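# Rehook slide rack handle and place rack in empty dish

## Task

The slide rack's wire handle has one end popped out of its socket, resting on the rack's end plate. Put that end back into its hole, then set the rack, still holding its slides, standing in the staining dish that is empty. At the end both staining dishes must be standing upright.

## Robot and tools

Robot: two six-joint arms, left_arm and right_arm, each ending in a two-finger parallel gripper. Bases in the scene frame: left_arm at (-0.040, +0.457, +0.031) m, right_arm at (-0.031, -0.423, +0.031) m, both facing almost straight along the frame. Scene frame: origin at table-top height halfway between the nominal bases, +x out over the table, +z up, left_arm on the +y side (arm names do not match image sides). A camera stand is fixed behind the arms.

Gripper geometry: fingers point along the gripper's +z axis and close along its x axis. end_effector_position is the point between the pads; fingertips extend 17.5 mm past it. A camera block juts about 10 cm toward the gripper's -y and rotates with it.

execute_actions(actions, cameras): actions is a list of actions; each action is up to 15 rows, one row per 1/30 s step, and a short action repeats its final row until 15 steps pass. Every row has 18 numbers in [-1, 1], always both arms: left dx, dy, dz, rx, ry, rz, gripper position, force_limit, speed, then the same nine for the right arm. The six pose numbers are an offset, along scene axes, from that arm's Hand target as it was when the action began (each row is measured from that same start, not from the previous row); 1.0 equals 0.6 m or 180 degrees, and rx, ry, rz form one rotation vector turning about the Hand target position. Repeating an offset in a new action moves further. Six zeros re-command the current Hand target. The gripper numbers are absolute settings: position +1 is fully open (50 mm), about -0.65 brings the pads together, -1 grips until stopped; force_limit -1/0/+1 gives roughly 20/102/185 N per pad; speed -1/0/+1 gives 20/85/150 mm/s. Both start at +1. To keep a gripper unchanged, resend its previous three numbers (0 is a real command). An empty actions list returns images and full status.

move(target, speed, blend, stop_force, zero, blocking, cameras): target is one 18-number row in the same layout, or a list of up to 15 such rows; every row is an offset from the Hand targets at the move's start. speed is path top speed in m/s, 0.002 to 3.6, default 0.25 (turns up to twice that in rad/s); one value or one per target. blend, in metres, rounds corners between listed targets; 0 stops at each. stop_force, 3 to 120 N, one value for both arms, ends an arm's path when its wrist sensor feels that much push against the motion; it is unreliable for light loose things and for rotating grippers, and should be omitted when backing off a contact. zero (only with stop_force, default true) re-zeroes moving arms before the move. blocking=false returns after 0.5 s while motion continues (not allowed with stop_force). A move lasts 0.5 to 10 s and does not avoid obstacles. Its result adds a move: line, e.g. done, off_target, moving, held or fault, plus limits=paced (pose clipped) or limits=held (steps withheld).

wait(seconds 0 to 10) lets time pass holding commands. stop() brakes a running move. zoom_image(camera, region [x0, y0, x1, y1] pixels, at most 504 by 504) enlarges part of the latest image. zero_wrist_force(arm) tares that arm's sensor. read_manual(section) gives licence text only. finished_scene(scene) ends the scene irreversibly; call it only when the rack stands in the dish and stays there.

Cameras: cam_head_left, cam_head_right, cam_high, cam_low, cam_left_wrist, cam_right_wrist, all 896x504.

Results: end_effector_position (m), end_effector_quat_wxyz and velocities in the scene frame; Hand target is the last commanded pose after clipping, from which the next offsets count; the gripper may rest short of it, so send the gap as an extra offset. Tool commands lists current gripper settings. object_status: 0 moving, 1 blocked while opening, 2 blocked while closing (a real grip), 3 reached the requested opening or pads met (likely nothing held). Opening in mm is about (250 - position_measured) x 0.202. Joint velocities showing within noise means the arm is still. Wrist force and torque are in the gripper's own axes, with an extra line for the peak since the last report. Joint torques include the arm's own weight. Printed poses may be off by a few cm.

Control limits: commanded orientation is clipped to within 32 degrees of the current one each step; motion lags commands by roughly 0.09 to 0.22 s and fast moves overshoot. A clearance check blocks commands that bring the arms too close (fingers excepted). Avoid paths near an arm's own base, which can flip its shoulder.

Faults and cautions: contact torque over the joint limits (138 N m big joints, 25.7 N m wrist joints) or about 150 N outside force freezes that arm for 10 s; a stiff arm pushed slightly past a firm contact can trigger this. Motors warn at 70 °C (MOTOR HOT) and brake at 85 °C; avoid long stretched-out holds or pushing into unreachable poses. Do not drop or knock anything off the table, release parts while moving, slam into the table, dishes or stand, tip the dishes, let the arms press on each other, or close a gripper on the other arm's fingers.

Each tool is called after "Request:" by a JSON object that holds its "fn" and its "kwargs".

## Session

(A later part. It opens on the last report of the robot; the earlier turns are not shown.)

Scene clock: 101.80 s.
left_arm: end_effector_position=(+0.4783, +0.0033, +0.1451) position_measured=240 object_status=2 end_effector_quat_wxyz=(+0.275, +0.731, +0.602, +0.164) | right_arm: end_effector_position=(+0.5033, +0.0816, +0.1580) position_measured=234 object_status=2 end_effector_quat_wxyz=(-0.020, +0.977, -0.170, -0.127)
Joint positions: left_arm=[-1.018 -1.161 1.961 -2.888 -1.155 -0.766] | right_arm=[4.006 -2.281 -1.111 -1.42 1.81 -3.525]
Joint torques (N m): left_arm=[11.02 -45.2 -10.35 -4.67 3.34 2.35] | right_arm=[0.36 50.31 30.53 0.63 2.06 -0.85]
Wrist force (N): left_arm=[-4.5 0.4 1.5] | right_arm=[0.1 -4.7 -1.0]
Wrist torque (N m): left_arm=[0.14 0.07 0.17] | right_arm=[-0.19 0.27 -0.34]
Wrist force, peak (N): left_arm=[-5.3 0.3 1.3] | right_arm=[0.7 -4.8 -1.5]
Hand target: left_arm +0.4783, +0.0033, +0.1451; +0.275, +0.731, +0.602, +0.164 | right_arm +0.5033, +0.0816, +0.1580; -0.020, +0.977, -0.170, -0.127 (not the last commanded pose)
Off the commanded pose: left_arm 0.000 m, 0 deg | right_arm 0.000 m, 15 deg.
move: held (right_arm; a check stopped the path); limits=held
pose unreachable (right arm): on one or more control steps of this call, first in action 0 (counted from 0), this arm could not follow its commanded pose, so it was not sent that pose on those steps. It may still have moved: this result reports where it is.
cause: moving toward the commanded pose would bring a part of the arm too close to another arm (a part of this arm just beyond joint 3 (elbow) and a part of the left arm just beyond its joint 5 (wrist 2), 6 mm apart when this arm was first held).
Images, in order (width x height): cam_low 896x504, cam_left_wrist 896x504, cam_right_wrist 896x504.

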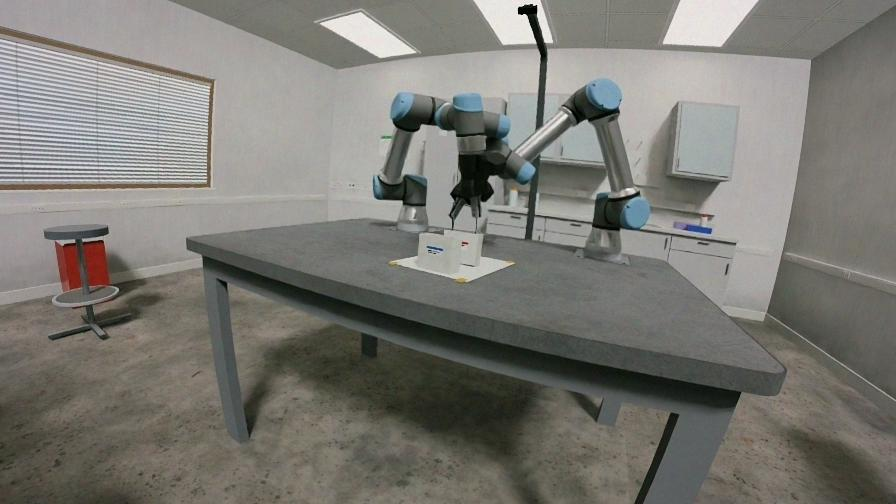

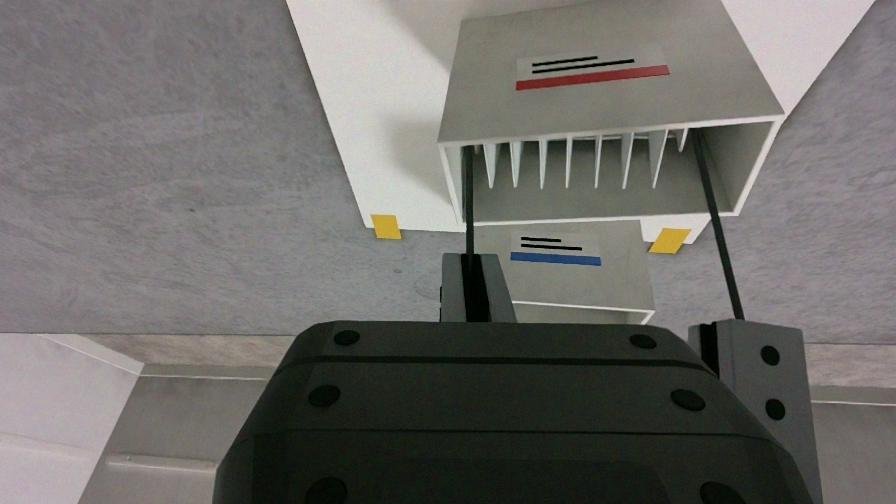

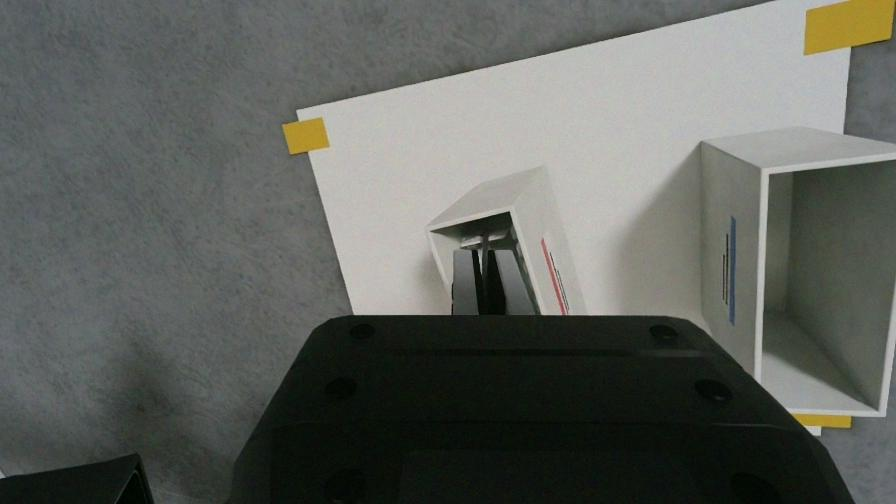

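Request:
{"fn": "move", "kwargs": {"target": [0.04,0.0042,0,0,0,0.0944,-1,-1,-1,0.0047,0.0102,0,0,0,0.0944,-1,-1,-1], "speed": 0.05, "cameras": ["cam_right_wrist","cam_left_wrist","cam_low"]}}

Request:
{"fn": "zoom_image", "kwargs": {"camera": "cam_left_wrist", "region": [410, 100, 530, 220]}}

Request:
{"fn": "zoom_image", "kwargs": {"camera": "cam_low", "region": [400, 160, 520, 290]}}

Scene clock: 111.77 s.
left_arm: end_effector_position=(+0.4864, +0.0041, +0.1451) position_measured=240 object_status=2 end_effector_quat_wxyz=(+0.266, +0.700, +0.638, +0.178) | right_arm: end_effector_position=(+0.5044, +0.0839, +0.1580) position_measured=234 object_status=2 end_effector_quat_wxyz=(-0.013, +0.985, -0.116, -0.128)
Joint positions: left_arm=[-1.025 -1.148 1.926 -2.822 -1.105 -0.87] | right_arm=[4.011 -2.302 -1.068 -1.467 1.798 -3.632]
Joint torques (N m): left_arm=[-3.73 -33.49 -16.71 -2.52 4.93 0.98] | right_arm=[2.93 58.72 12.2 2.24 -1.39 1.24]
Wrist force (N): left_arm=[-10.4 0.3 1.9] | right_arm=[-1.3 -10.2 -0.6]
Wrist torque (N m): left_arm=[0.17 0.03 0.25] | right_arm=[-0.12 0.35 -0.29]
Wrist force, peak (N): left_arm=[-14.4 -0.7 2.2] | right_arm=[-1.4 -15.0 -1.1]
Hand target: left_arm +0.4864, +0.0041, +0.1451; +0.266, +0.700, +0.638, +0.178 (not the last commanded pose) | right_arm +0.5043, +0.0838, +0.1580; -0.013, +0.985, -0.116, -0.128 (not the last commanded pose)
Off the commanded pose: left_arm 0.016 m, 11 deg | right_arm 0.004 m, 11 deg.
move: held (left_arm; a check stopped the path), off_target (right_arm; braked when a check withheld steps of left_arm); limits=held
pose unreachable (left arm): on one or more control steps of this call, first in action 0 (counted from 0), this arm could not follow its commanded pose, so it was not sent that pose on those steps. It may still have moved: this result reports where it is.
cause: moving toward the commanded pose would bring a part of the arm too close to another arm (a part of this arm just beyond joint 5 (wrist 2) and a part of the right arm just beyond its joint 3 (elbow), along the way the arms are being sent, or toward where that arm still pushes).
Images, in order (width x height): cam_low 896x504, cam_left_wrist 896x504, cam_right_wrist 896x504.

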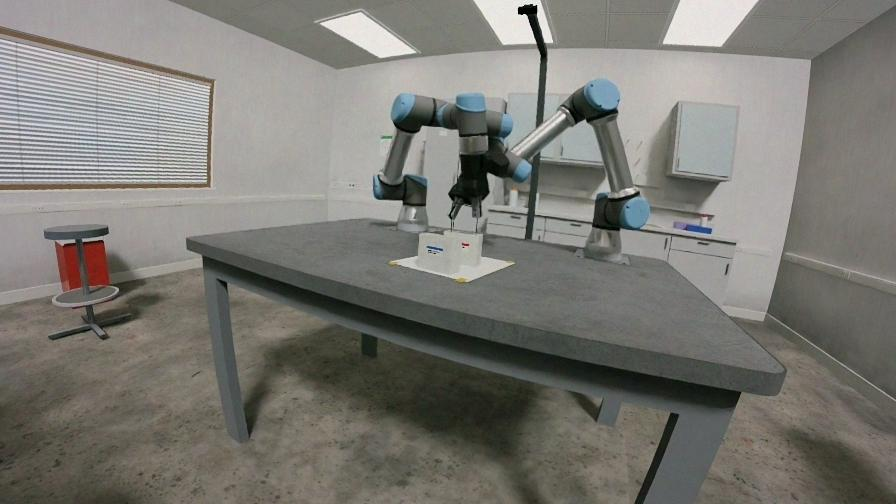

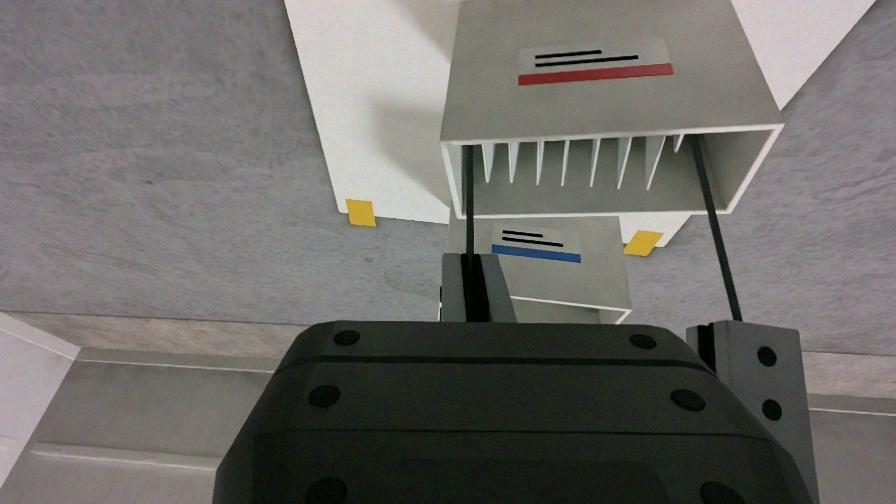

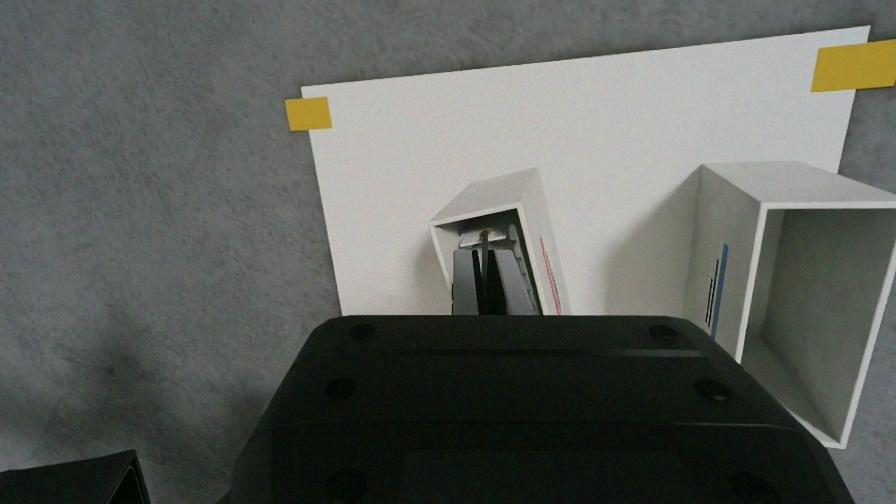

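Scaled by 4.200 from the camera's 896x504 image, which has a finer 1280x720 frame.

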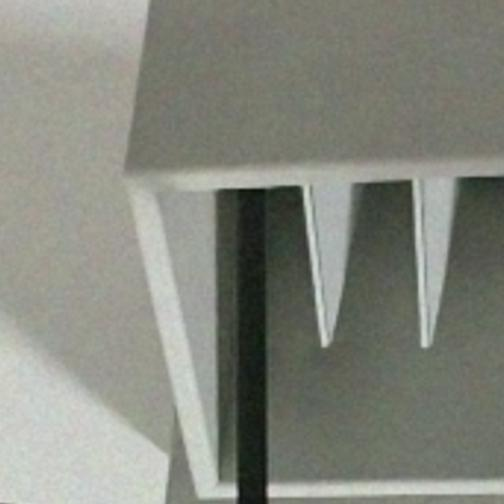

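Scaled by 3.877 from the camera's 896x504 image, which has a finer 1280x720 frame.

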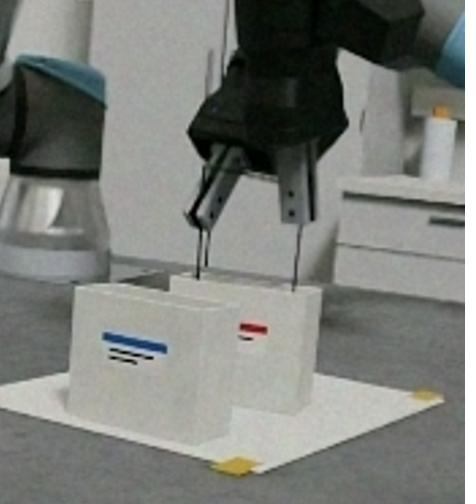

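Request:
{"fn": "move", "kwargs": {"target": [[0,0,0,0,0,0,-1,-1,-1,0,0,0,0,0,0,0.2,0,0],[0,0,0,0,0,0,-1,-1,-1,0.0,0,0.12,0,0,0,0.2,0,0],[0,0,0,0,0,0,-1,-1,-1,0.2,-0.023,0.22,0.124,0.025,0.22,0.2,0,0],[0,0,0,0,0,0,-1,-1,-1,0.109,-0.023,0.153,0.248,0.051,0.443,0.2,0,0]], "speed": [0.05,0.15,0.3,0.3], "cameras": ["cam_right_wrist","cam_left_wrist","cam_low","cam_high"]}}

Request:
{"fn": "zoom_image", "kwargs": {"camera": "cam_left_wrist", "region": [410, 100, 530, 220]}}

Scene clock: 124.87 s.
left_arm: end_effector_position=(+0.4864, +0.0041, +0.1451) position_measured=240 object_status=2 end_effector_quat_wxyz=(+0.266, +0.700, +0.638, +0.178) | right_arm: end_effector_position=(+0.5686, +0.0696, +0.2493) position_measured=123 object_status=3 end_effector_quat_wxyz=(-0.269, +0.756, +0.572, -0.169)
Joint positions: left_arm=[-1.025 -1.148 1.926 -2.822 -1.105 -0.87] | right_arm=[3.836 -2.752 -0.035 -2.287 2.121 -5.425]
Joint torques (N m): left_arm=[10.64 -45.44 -27.84 -4.5 0.21 2.24] | right_arm=[-7.21 70.11 16.64 3.54 -0.5 -1.67]
Wrist force (N): left_arm=[-1.2 1.6 1.3] | right_arm=[1.2 0.7 0.3]
Wrist torque (N m): left_arm=[-0.07 0.05 0.15] | right_arm=[0.08 -0.19 -0.09]
Wrist force, peak (N): left_arm=[-11.8 0.1 2.0] | right_arm=[-1.2 -12.0 -0.6]
Hand target: left_arm +0.4864, +0.0041, +0.1451; +0.266, +0.700, +0.638, +0.178 | right_arm +0.5697, +0.0700, +0.2498; -0.265, +0.743, +0.578, -0.209
Off the commanded pose: left_arm 0.000 m, 0 deg | right_arm 0.001 m, 5 deg.
elbow stopped short (right arm): the move would have taken joint 3 (elbow) straighter than the controller allows.
move: off_target (right_arm)
Images, in order (width x height): cam_high 896x504, cam_low 896x504, cam_left_wrist 896x504, cam_right_wrist 896x504.

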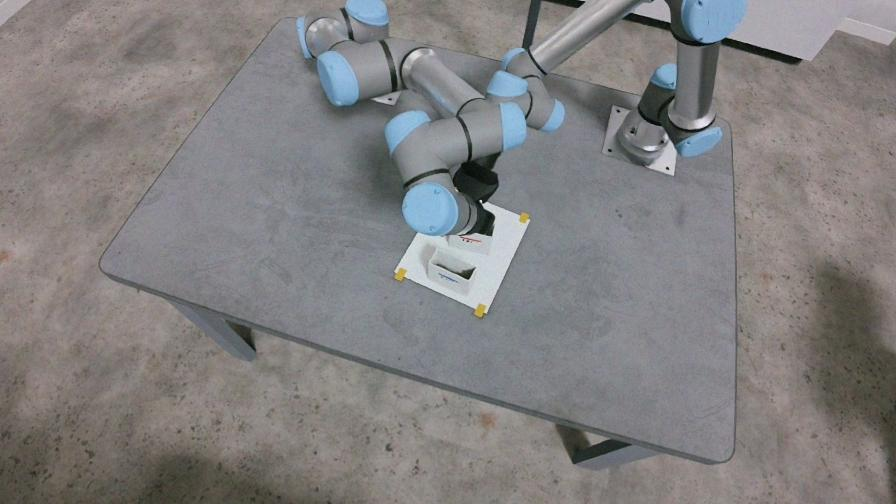

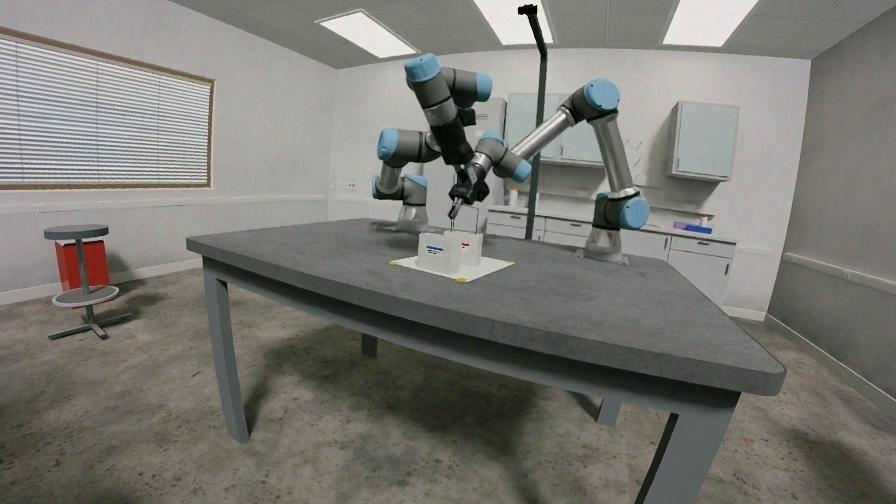

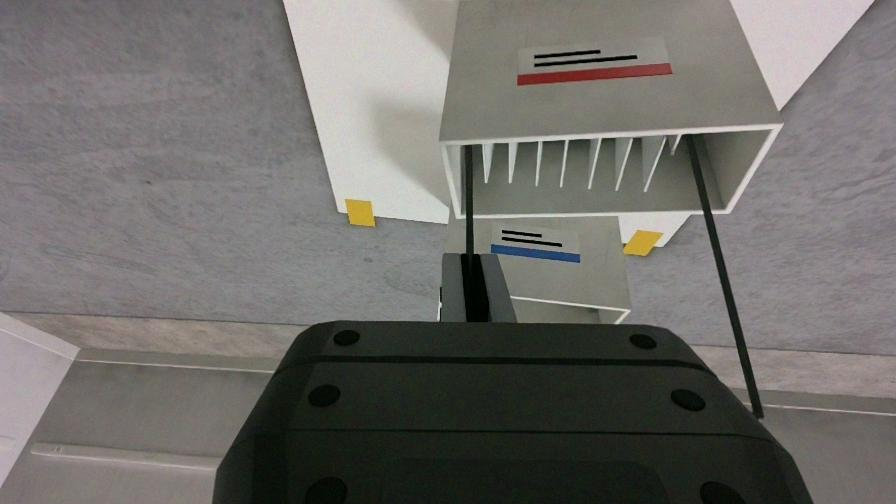

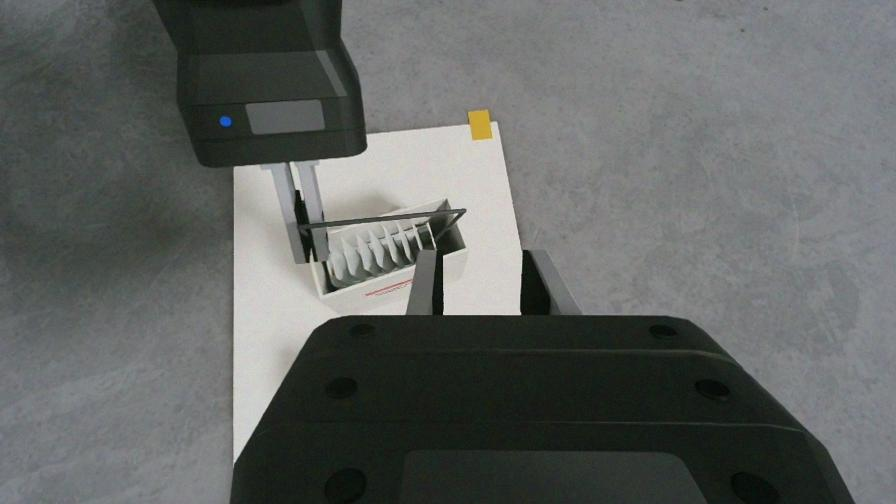

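Scaled by 4.200 from the camera's 896x504 image, which has a finer 1280x720 frame.

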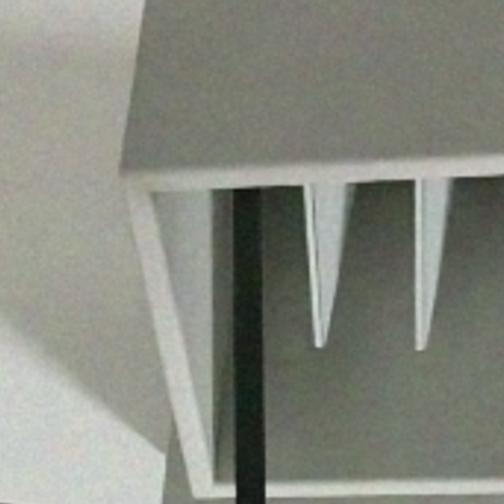

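Request:
{"fn": "zoom_image", "kwargs": {"camera": "cam_right_wrist", "region": [285, 180, 485, 310]}}

Request:
{"fn": "zoom_image", "kwargs": {"camera": "cam_right_wrist", "region": [300, 240, 370, 310]}}

Scaled by 2.520 from the camera's 896x504 image, which has a finer 1280x720 frame.

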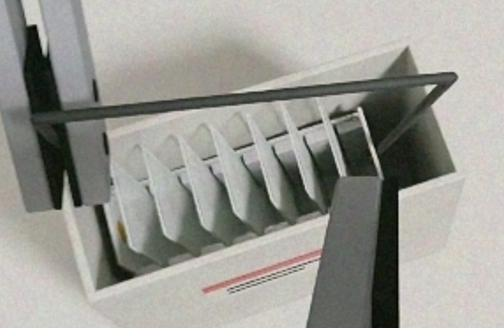

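Scaled by 7.200 from the camera's 896x504 image, which has a finer 1280x720 frame.

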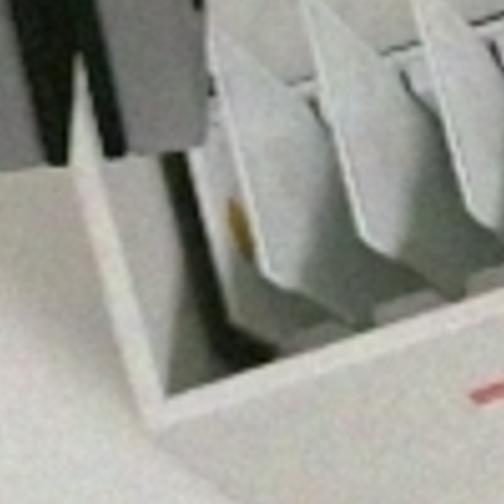

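Request:
{"fn": "move", "kwargs": {"target": [0,0,0,0,0,0,-1,-1,-1,-0.02,-0.115,-0.085,0,0,0,0.2,0,0], "speed": 0.15, "cameras": ["cam_right_wrist"]}}

Request:
{"fn": "zoom_image", "kwargs": {"camera": "cam_right_wrist", "region": [340, 150, 520, 320]}}

Scene clock: 128.73 s.
left_arm: end_effector_position=(+0.4864, +0.0041, +0.1451) position_measured=240 object_status=2 end_effector_quat_wxyz=(+0.266, +0.700, +0.638, +0.178) | right_arm: end_effector_position=(+0.5578, +0.0010, +0.1990) position_measured=123 object_status=3 end_effector_quat_wxyz=(-0.265, +0.744, +0.578, -0.209)
Joint positions: left_arm=[-1.025 -1.148 1.926 -2.822 -1.105 -0.87] | right_arm=[3.785 -2.54 -0.572 -2.084 2.081 -5.527]
Joint torques (N m): left_arm=[10.57 -44.93 -28.03 -4.18 0.2 2.22] | right_arm=[13.09 50.51 15.82 -0.27 3.85 -0.98]
Wrist force (N): left_arm=[-1.4 1.7 1.3] | right_arm=[1.5 0.2 -0.2]
Wrist torque (N m): left_arm=[-0.06 0.09 0.15] | right_arm=[0.02 -0.23 -0.10]
Wrist force, peak (N): left_arm=[-1.4 1.8 1.4] | right_arm=[2.8 -1.4 -0.9]
Hand target: left_arm +0.4864, +0.0041, +0.1451; +0.266, +0.700, +0.638, +0.178 | right_arm +0.5577, +0.0010, +0.1988; -0.265, +0.743, +0.578, -0.209
Off the commanded pose: left_arm 0.000 m, 0 deg | right_arm 0.000 m, 0 deg.
move: done
Images, in order (width x height): cam_right_wrist 896x504.

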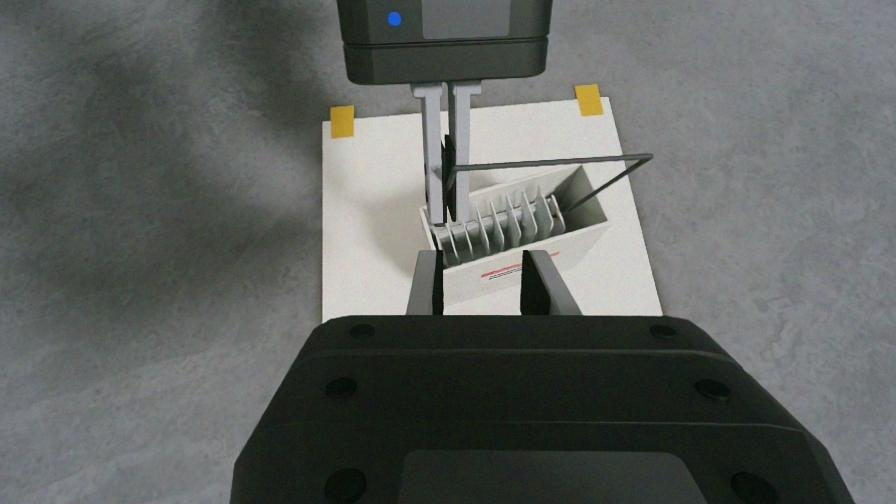

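Scaled by 2.800 from the camera's 896x504 image, which has a finer 1280x720 frame.

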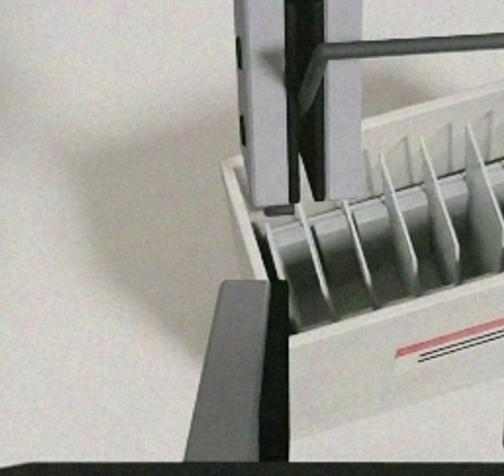

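Request:
{"fn": "zoom_image", "kwargs": {"camera": "cam_right_wrist", "region": [415, 200, 475, 260]}}

Scaled by 8.400 from the camera's 896x504 image, which has a finer 1280x720 frame.

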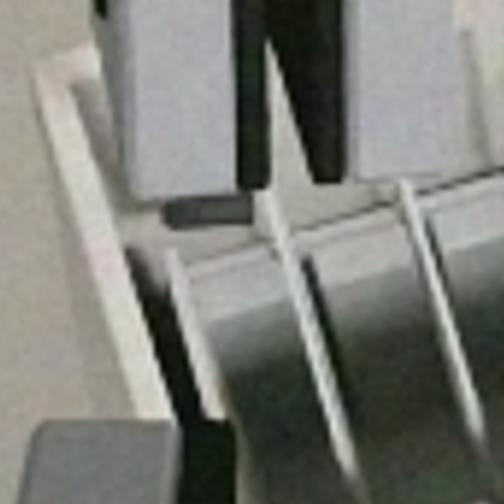

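Request:
{"fn": "move", "kwargs": {"target": [[0,0,0,0,0,0,-1,-1,-1,-0.02,0.1305,-0.0133,0,0,0,0.2,0,0],[0,0,0,0,0,0,-1,-1,-1,-0.092,0.1483,-0.1038,0,0,0,0.2,0,0]], "speed": [0.15,0.08], "stop_force": 6, "cameras": ["cam_right_wrist","cam_left_wrist"]}}

Request:
{"fn": "zoom_image", "kwargs": {"camera": "cam_right_wrist", "region": [300, 180, 550, 320]}}

Scene clock: 144.57 s.
left_arm: end_effector_position=(+0.4864, +0.0041, +0.1451) position_measured=240 object_status=2 end_effector_quat_wxyz=(+0.266, +0.700, +0.638, +0.178) | right_arm: end_effector_position=(+0.5025, +0.0900, +0.1365) position_measured=123 object_status=3 end_effector_quat_wxyz=(-0.265, +0.743, +0.578, -0.209)
Joint positions: left_arm=[-1.025 -1.148 1.926 -2.822 -1.105 -0.87] | right_arm=[3.91 -2.537 -0.752 -1.839 2.135 -5.396]
Joint torques (N m): left_arm=[10.51 -43.9 -27.61 -3.87 -0.05 2.08] | right_arm=[-12.56 49.29 15.35 3.8 -1.75 -1.75]
Wrist force (N): left_arm=[-1.3 1.5 1.3] | right_arm=[1.3 0.2 -0.3]
Wrist torque (N m): left_arm=[-0.08 0.05 0.15] | right_arm=[0.02 -0.20 -0.02]
Wrist force, peak (N): left_arm=[-1.7 1.6 1.4] | right_arm=[3.8 -0.1 -0.1]
Hand target: left_arm +0.4864, +0.0041, +0.1451; +0.266, +0.700, +0.638, +0.178 | right_arm +0.5025, +0.0900, +0.1365; -0.265, +0.743, +0.578, -0.209
Off the commanded pose: left_arm 0.000 m, 0 deg | right_arm 0.000 m, 0 deg.
move: done
Images, in order (width x height): cam_left_wrist 896x504, cam_right_wrist 896x504.

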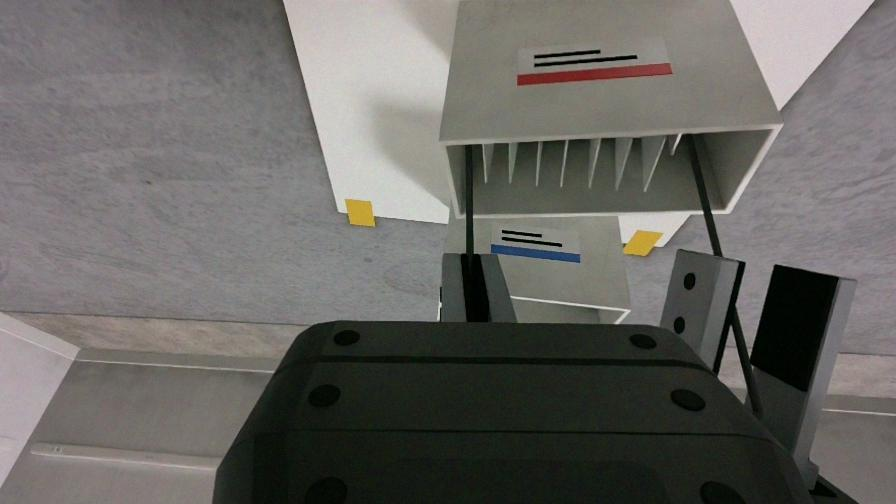

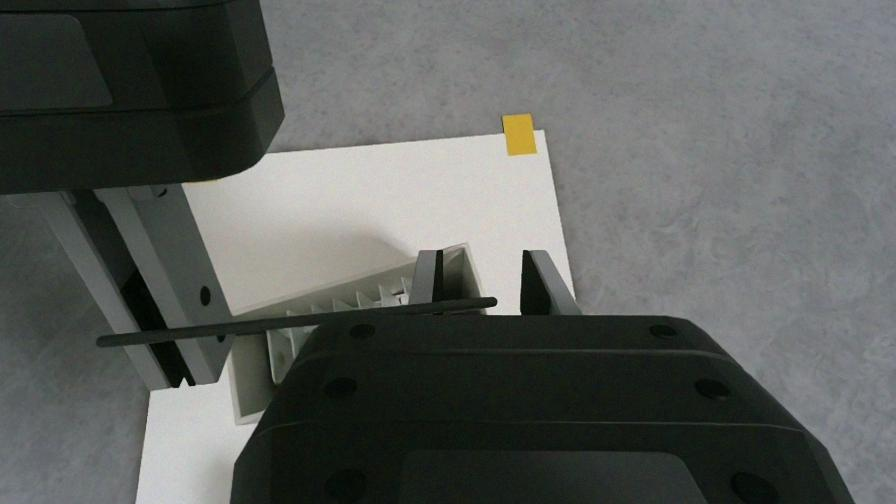

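Scaled by 2.016 from the camera's 896x504 image, which has a finer 1280x720 frame.

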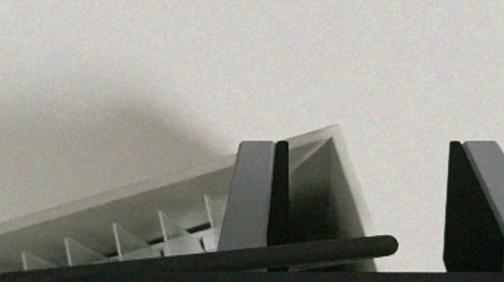

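Request:
{"fn": "move", "kwargs": {"target": [0,0,0,0,0,0,-1,-1,-1,0,0,0,0,0,0,-1,-1,-1], "cameras": ["cam_right_wrist","cam_left_wrist"]}}

Request:
{"fn": "zoom_image", "kwargs": {"camera": "cam_left_wrist", "region": [410, 100, 530, 220]}}

Request:
{"fn": "zoom_image", "kwargs": {"camera": "cam_right_wrist", "region": [90, 220, 350, 440]}}

Scene clock: 147.27 s.
left_arm: end_effector_position=(+0.4864, +0.0043, +0.1451) position_measured=240 object_status=2 end_effector_quat_wxyz=(+0.266, +0.700, +0.638, +0.178) | right_arm: end_effector_position=(+0.5026, +0.0899, +0.1365) position_measured=237 object_status=2 end_effector_quat_wxyz=(-0.265, +0.744, +0.578, -0.209)
Joint positions: left_arm=[-1.025 -1.148 1.926 -2.821 -1.104 -0.87] | right_arm=[3.91 -2.537 -0.752 -1.84 2.135 -5.396]
Joint torques (N m): left_arm=[-14.58 -43.9 -28.03 -8.46 -2.52 2] | right_arm=[8.12 51.15 23.7 7.12 6.55 -1.36]
Wrist force (N): left_arm=[27.6 -1.4 4.1] | right_arm=[-28.6 0.0 -6.8]
Wrist torque (N m): left_arm=[-0.17 0.09 -0.15] | right_arm=[0.07 -0.16 0.04]
Wrist force, peak (N): left_arm=[27.8 -1.4 4.0] | right_arm=[-28.9 -0.3 -7.1]
Hand target: left_arm +0.4864, +0.0041, +0.1451; +0.266, +0.700, +0.638, +0.178 | right_arm +0.5025, +0.0900, +0.1365; -0.265, +0.743, +0.578, -0.209
Off the commanded pose: left_arm 0.000 m, 0 deg | right_arm 0.000 m, 0 deg.
move: done
Images, in order (width x height): cam_left_wrist 896x504, cam_right_wrist 896x504.

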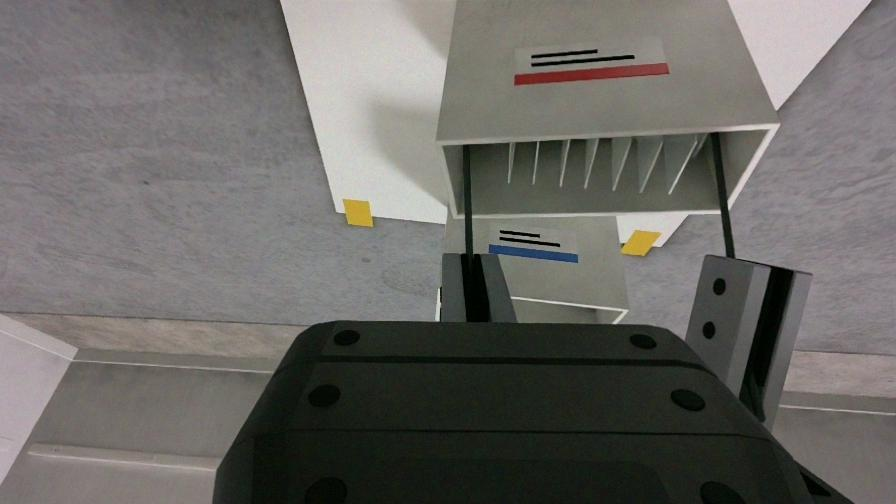

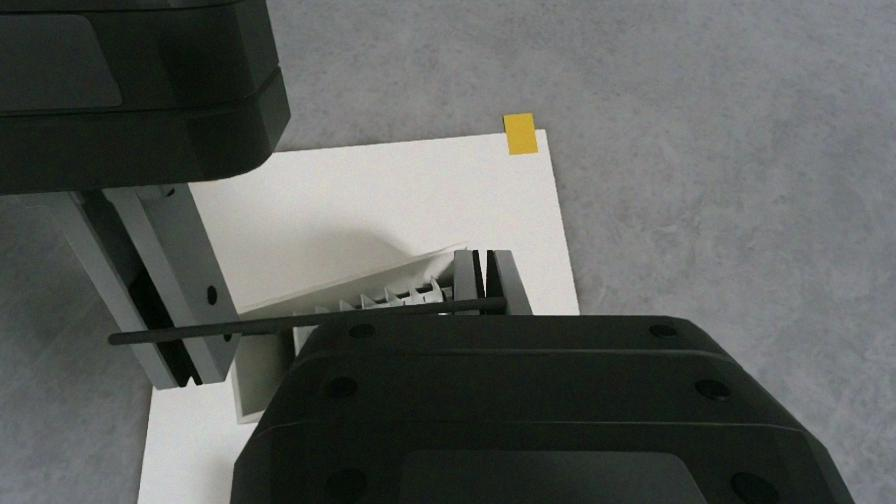

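Scaled by 4.200 from the camera's 896x504 image, which has a finer 1280x720 frame.

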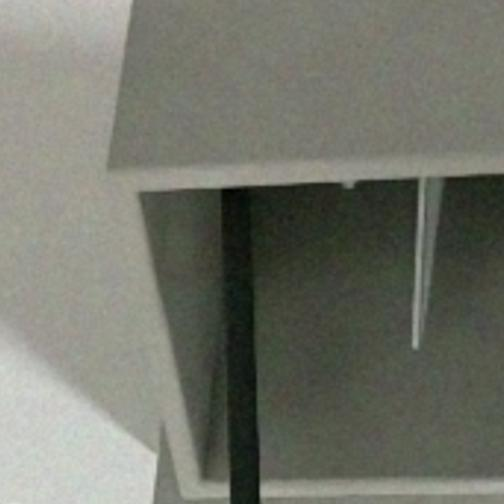

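Scaled by 1.938 from the camera's 896x504 image, which has a finer 1280x720 frame.

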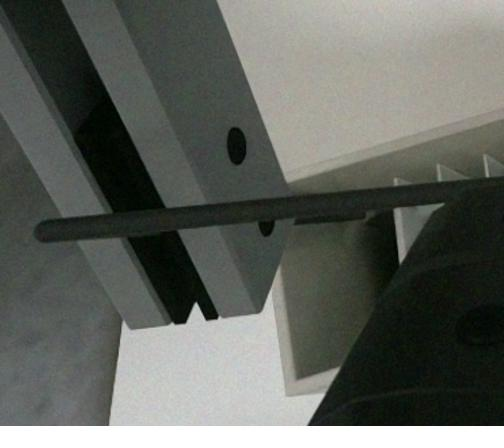

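Request:
{"fn": "zoom_image", "kwargs": {"camera": "cam_left_wrist", "region": [640, 100, 790, 250]}}

Request:
{"fn": "zoom_image", "kwargs": {"camera": "cam_right_wrist", "region": [380, 240, 480, 320]}}

Scaled by 3.360 from the camera's 896x504 image, which has a finer 1280x720 frame.

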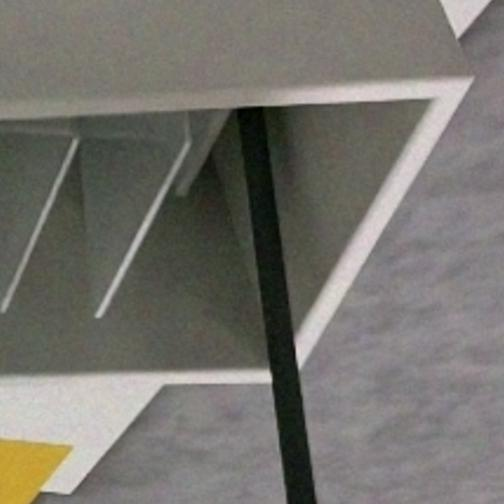

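Scaled by 5.040 from the camera's 896x504 image, which has a finer 1280x720 frame.

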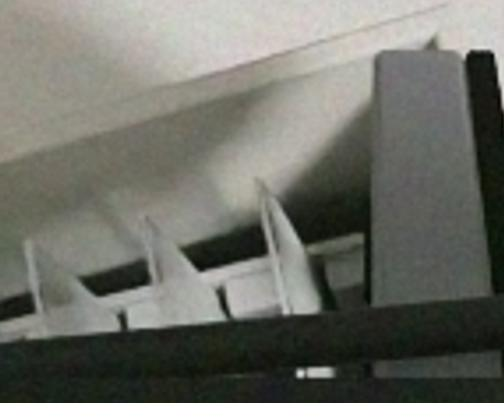

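Request:
{"fn": "zoom_image", "kwargs": {"camera": "cam_right_wrist", "region": [225, 290, 325, 390]}}

Scaled by 5.040 from the camera's 896x504 image, which has a finer 1280x720 frame.

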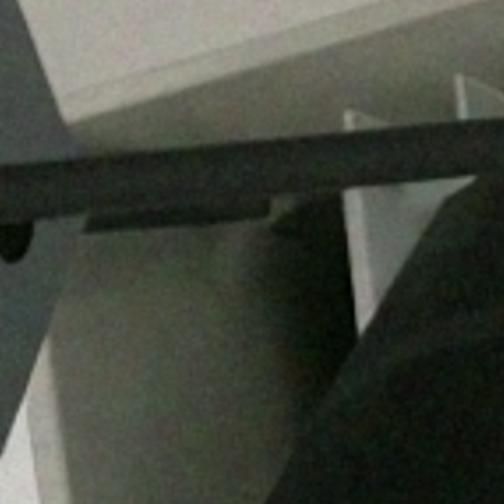

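Request:
{"fn": "move", "kwargs": {"target": [[0.0158,0,0,0,0,0,-1,-1,-1,0,0,0,0,0,0,-1,-1,-1],[0.0158,0,-0.0133,0,0,0,-1,-1,-1,0,0,0,0,0,0,-1,-1,-1]], "speed": 0.03, "stop_force": 15, "cameras": ["cam_right_wrist","cam_left_wrist"]}}

Request:
{"fn": "zoom_image", "kwargs": {"camera": "cam_left_wrist", "region": [410, 100, 530, 220]}}

Request:
{"fn": "zoom_image", "kwargs": {"camera": "cam_right_wrist", "region": [200, 260, 340, 400]}}

Scene clock: 165.17 s.
left_arm: end_effector_position=(+0.4959, +0.0041, +0.1371) position_measured=240 object_status=2 end_effector_quat_wxyz=(+0.266, +0.700, +0.638, +0.178) | right_arm: end_effector_position=(+0.5025, +0.0900, +0.1365) position_measured=237 object_status=2 end_effector_quat_wxyz=(-0.265, +0.743, +0.578, -0.209)
Joint positions: left_arm=[-1.01 -1.121 1.912 -2.842 -1.112 -0.855] | right_arm=[3.91 -2.537 -0.752 -1.839 2.135 -5.396]
Joint torques (N m): left_arm=[-24.26 -47.08 -35.48 -3.9 -0.59 -2.42] | right_arm=[13.86 54.96 27.41 3.05 2.84 -1.03]
Wrist force (N): left_arm=[18.8 1.4 -3.3] | right_arm=[-19.4 6.5 -2.1]
Wrist torque (N m): left_arm=[-0.27 0.19 0.00] | right_arm=[0.33 -0.08 -0.08]
Wrist force, peak (N): left_arm=[29.9 -1.3 3.9] | right_arm=[-31.2 0.1 -7.3]
Hand target: left_arm +0.4959, +0.0041, +0.1371; +0.266, +0.700, +0.638, +0.178 | right_arm +0.5025, +0.0900, +0.1365; -0.265, +0.743, +0.578, -0.209
Off the commanded pose: left_arm 0.000 m, 0 deg | right_arm 0.000 m, 0 deg.
move: done
Images, in order (width x height): cam_left_wrist 896x504, cam_right_wrist 896x504.

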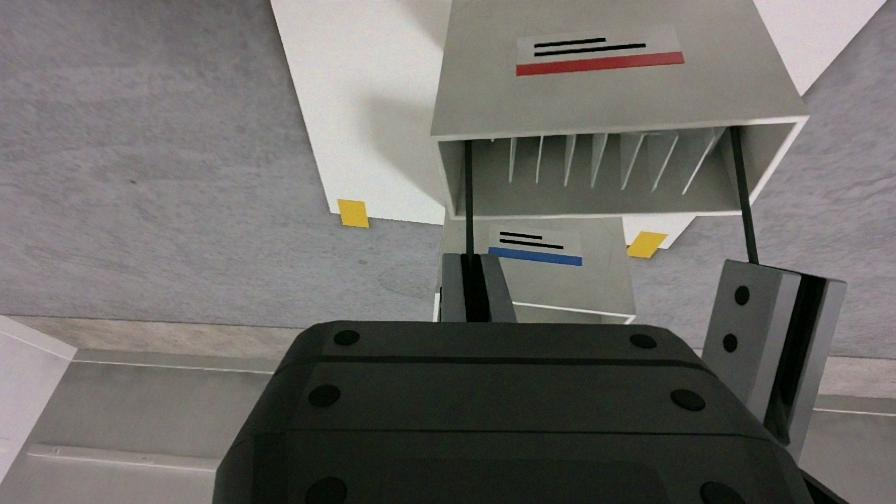

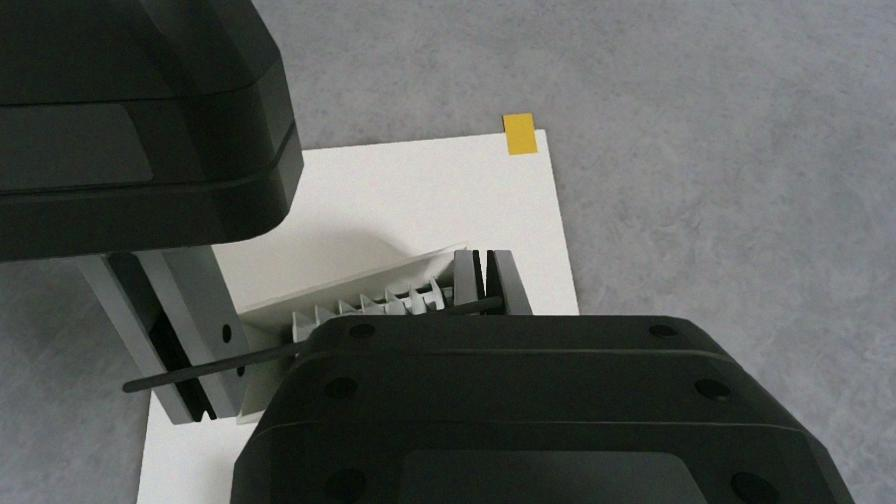

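Scaled by 4.200 from the camera's 896x504 image, which has a finer 1280x720 frame.

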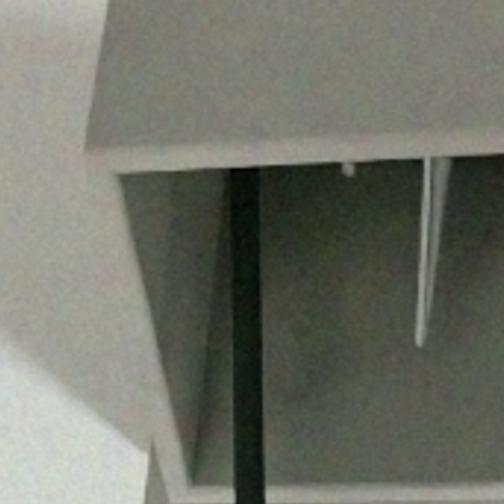

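Scaled by 3.600 from the camera's 896x504 image, which has a finer 1280x720 frame.

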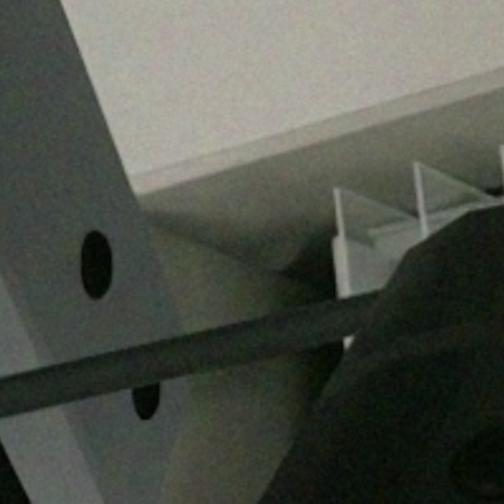

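Request:
{"fn": "move", "kwargs": {"target": [0,0,0,0.012,0.099,0,-1,-1,-1,0,0,0,0,0,0,-1,-1,-1], "speed": 0.08, "cameras": ["cam_right_wrist","cam_left_wrist"]}}

Request:
{"fn": "zoom_image", "kwargs": {"camera": "cam_left_wrist", "region": [410, 100, 530, 260]}}

Scene clock: 168.97 s.
left_arm: end_effector_position=(+0.4958, +0.0041, +0.1372) position_measured=240 object_status=2 end_effector_quat_wxyz=(+0.234, +0.709, +0.648, +0.150) | right_arm: end_effector_position=(+0.5025, +0.0900, +0.1365) position_measured=237 object_status=2 end_effector_quat_wxyz=(-0.265, +0.743, +0.578, -0.209)
Joint positions: left_arm=[-0.982 -1.13 1.861 -2.726 -1.189 -0.862] | right_arm=[3.91 -2.537 -0.752 -1.839 2.135 -5.396]
Joint torques (N m): left_arm=[-7.03 -41.96 -20.54 -8.84 -1.31 -2.28] | right_arm=[1.03 61.1 23.39 5.23 4.81 -0.65]
Wrist force (N): left_arm=[18.8 1.5 -3.2] | right_arm=[-19.4 5.5 -1.7]
Wrist torque (N m): left_arm=[-0.22 0.20 0.06] | right_arm=[0.21 -0.07 -0.08]
Wrist force, peak (N): left_arm=[20.7 1.3 -3.7] | right_arm=[-21.3 6.6 -1.9]
Hand target: left_arm +0.4958, +0.0042, +0.1371; +0.234, +0.709, +0.648, +0.150 (not the last commanded pose) | right_arm +0.5025, +0.0900, +0.1365; -0.265, +0.743, +0.578, -0.209
Off the commanded pose: left_arm 0.000 m, 13 deg | right_arm 0.000 m, 0 deg.
move: held (left_arm; a check stopped the path); limits=held
pose unreachable (left arm): on one or more control steps of this call, first in action 0 (counted from 0), this arm could not follow its commanded pose, so it was not sent that pose on those steps. It may still have moved: this result reports where it is.
cause: moving toward the commanded pose would bring a part of the arm too close to another arm (a part of this arm just beyond joint 5 (wrist 2) and a part of the right arm just beyond its joint 3 (elbow), 5 mm apart when this arm was first held).
Images, in order (width x height): cam_left_wrist 896x504, cam_right_wrist 896x504.

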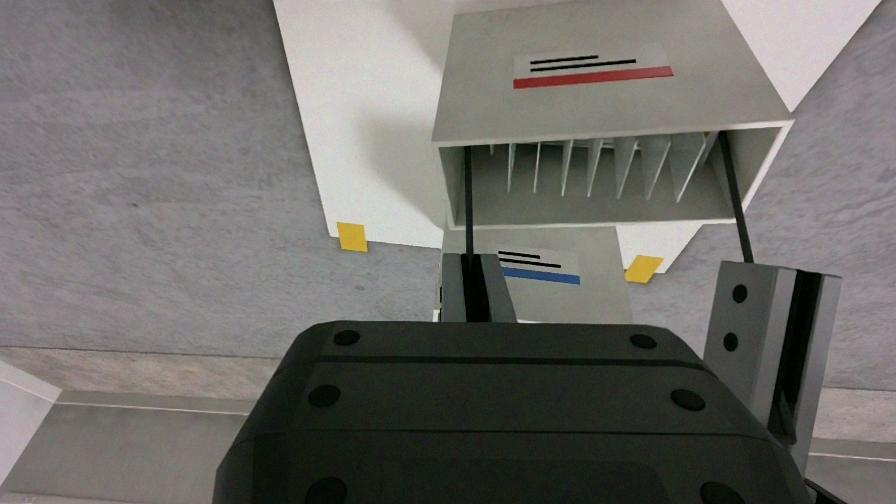

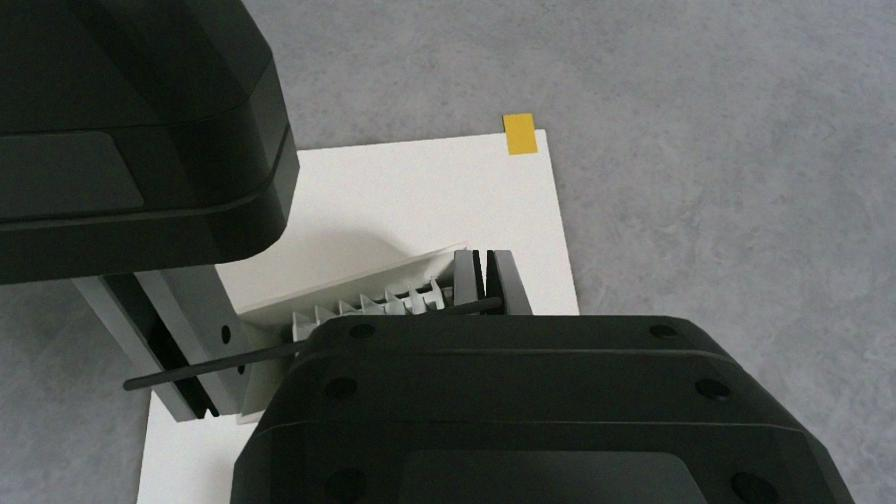

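Scaled by 3.150 from the camera's 896x504 image, which has a finer 1280x720 frame.

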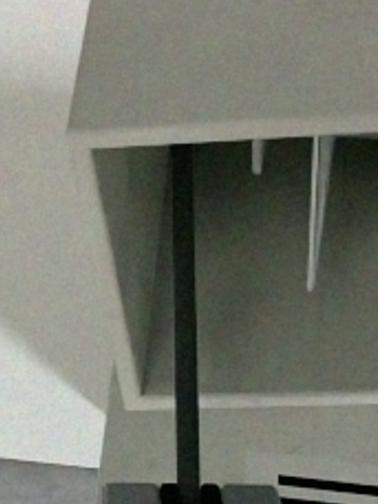

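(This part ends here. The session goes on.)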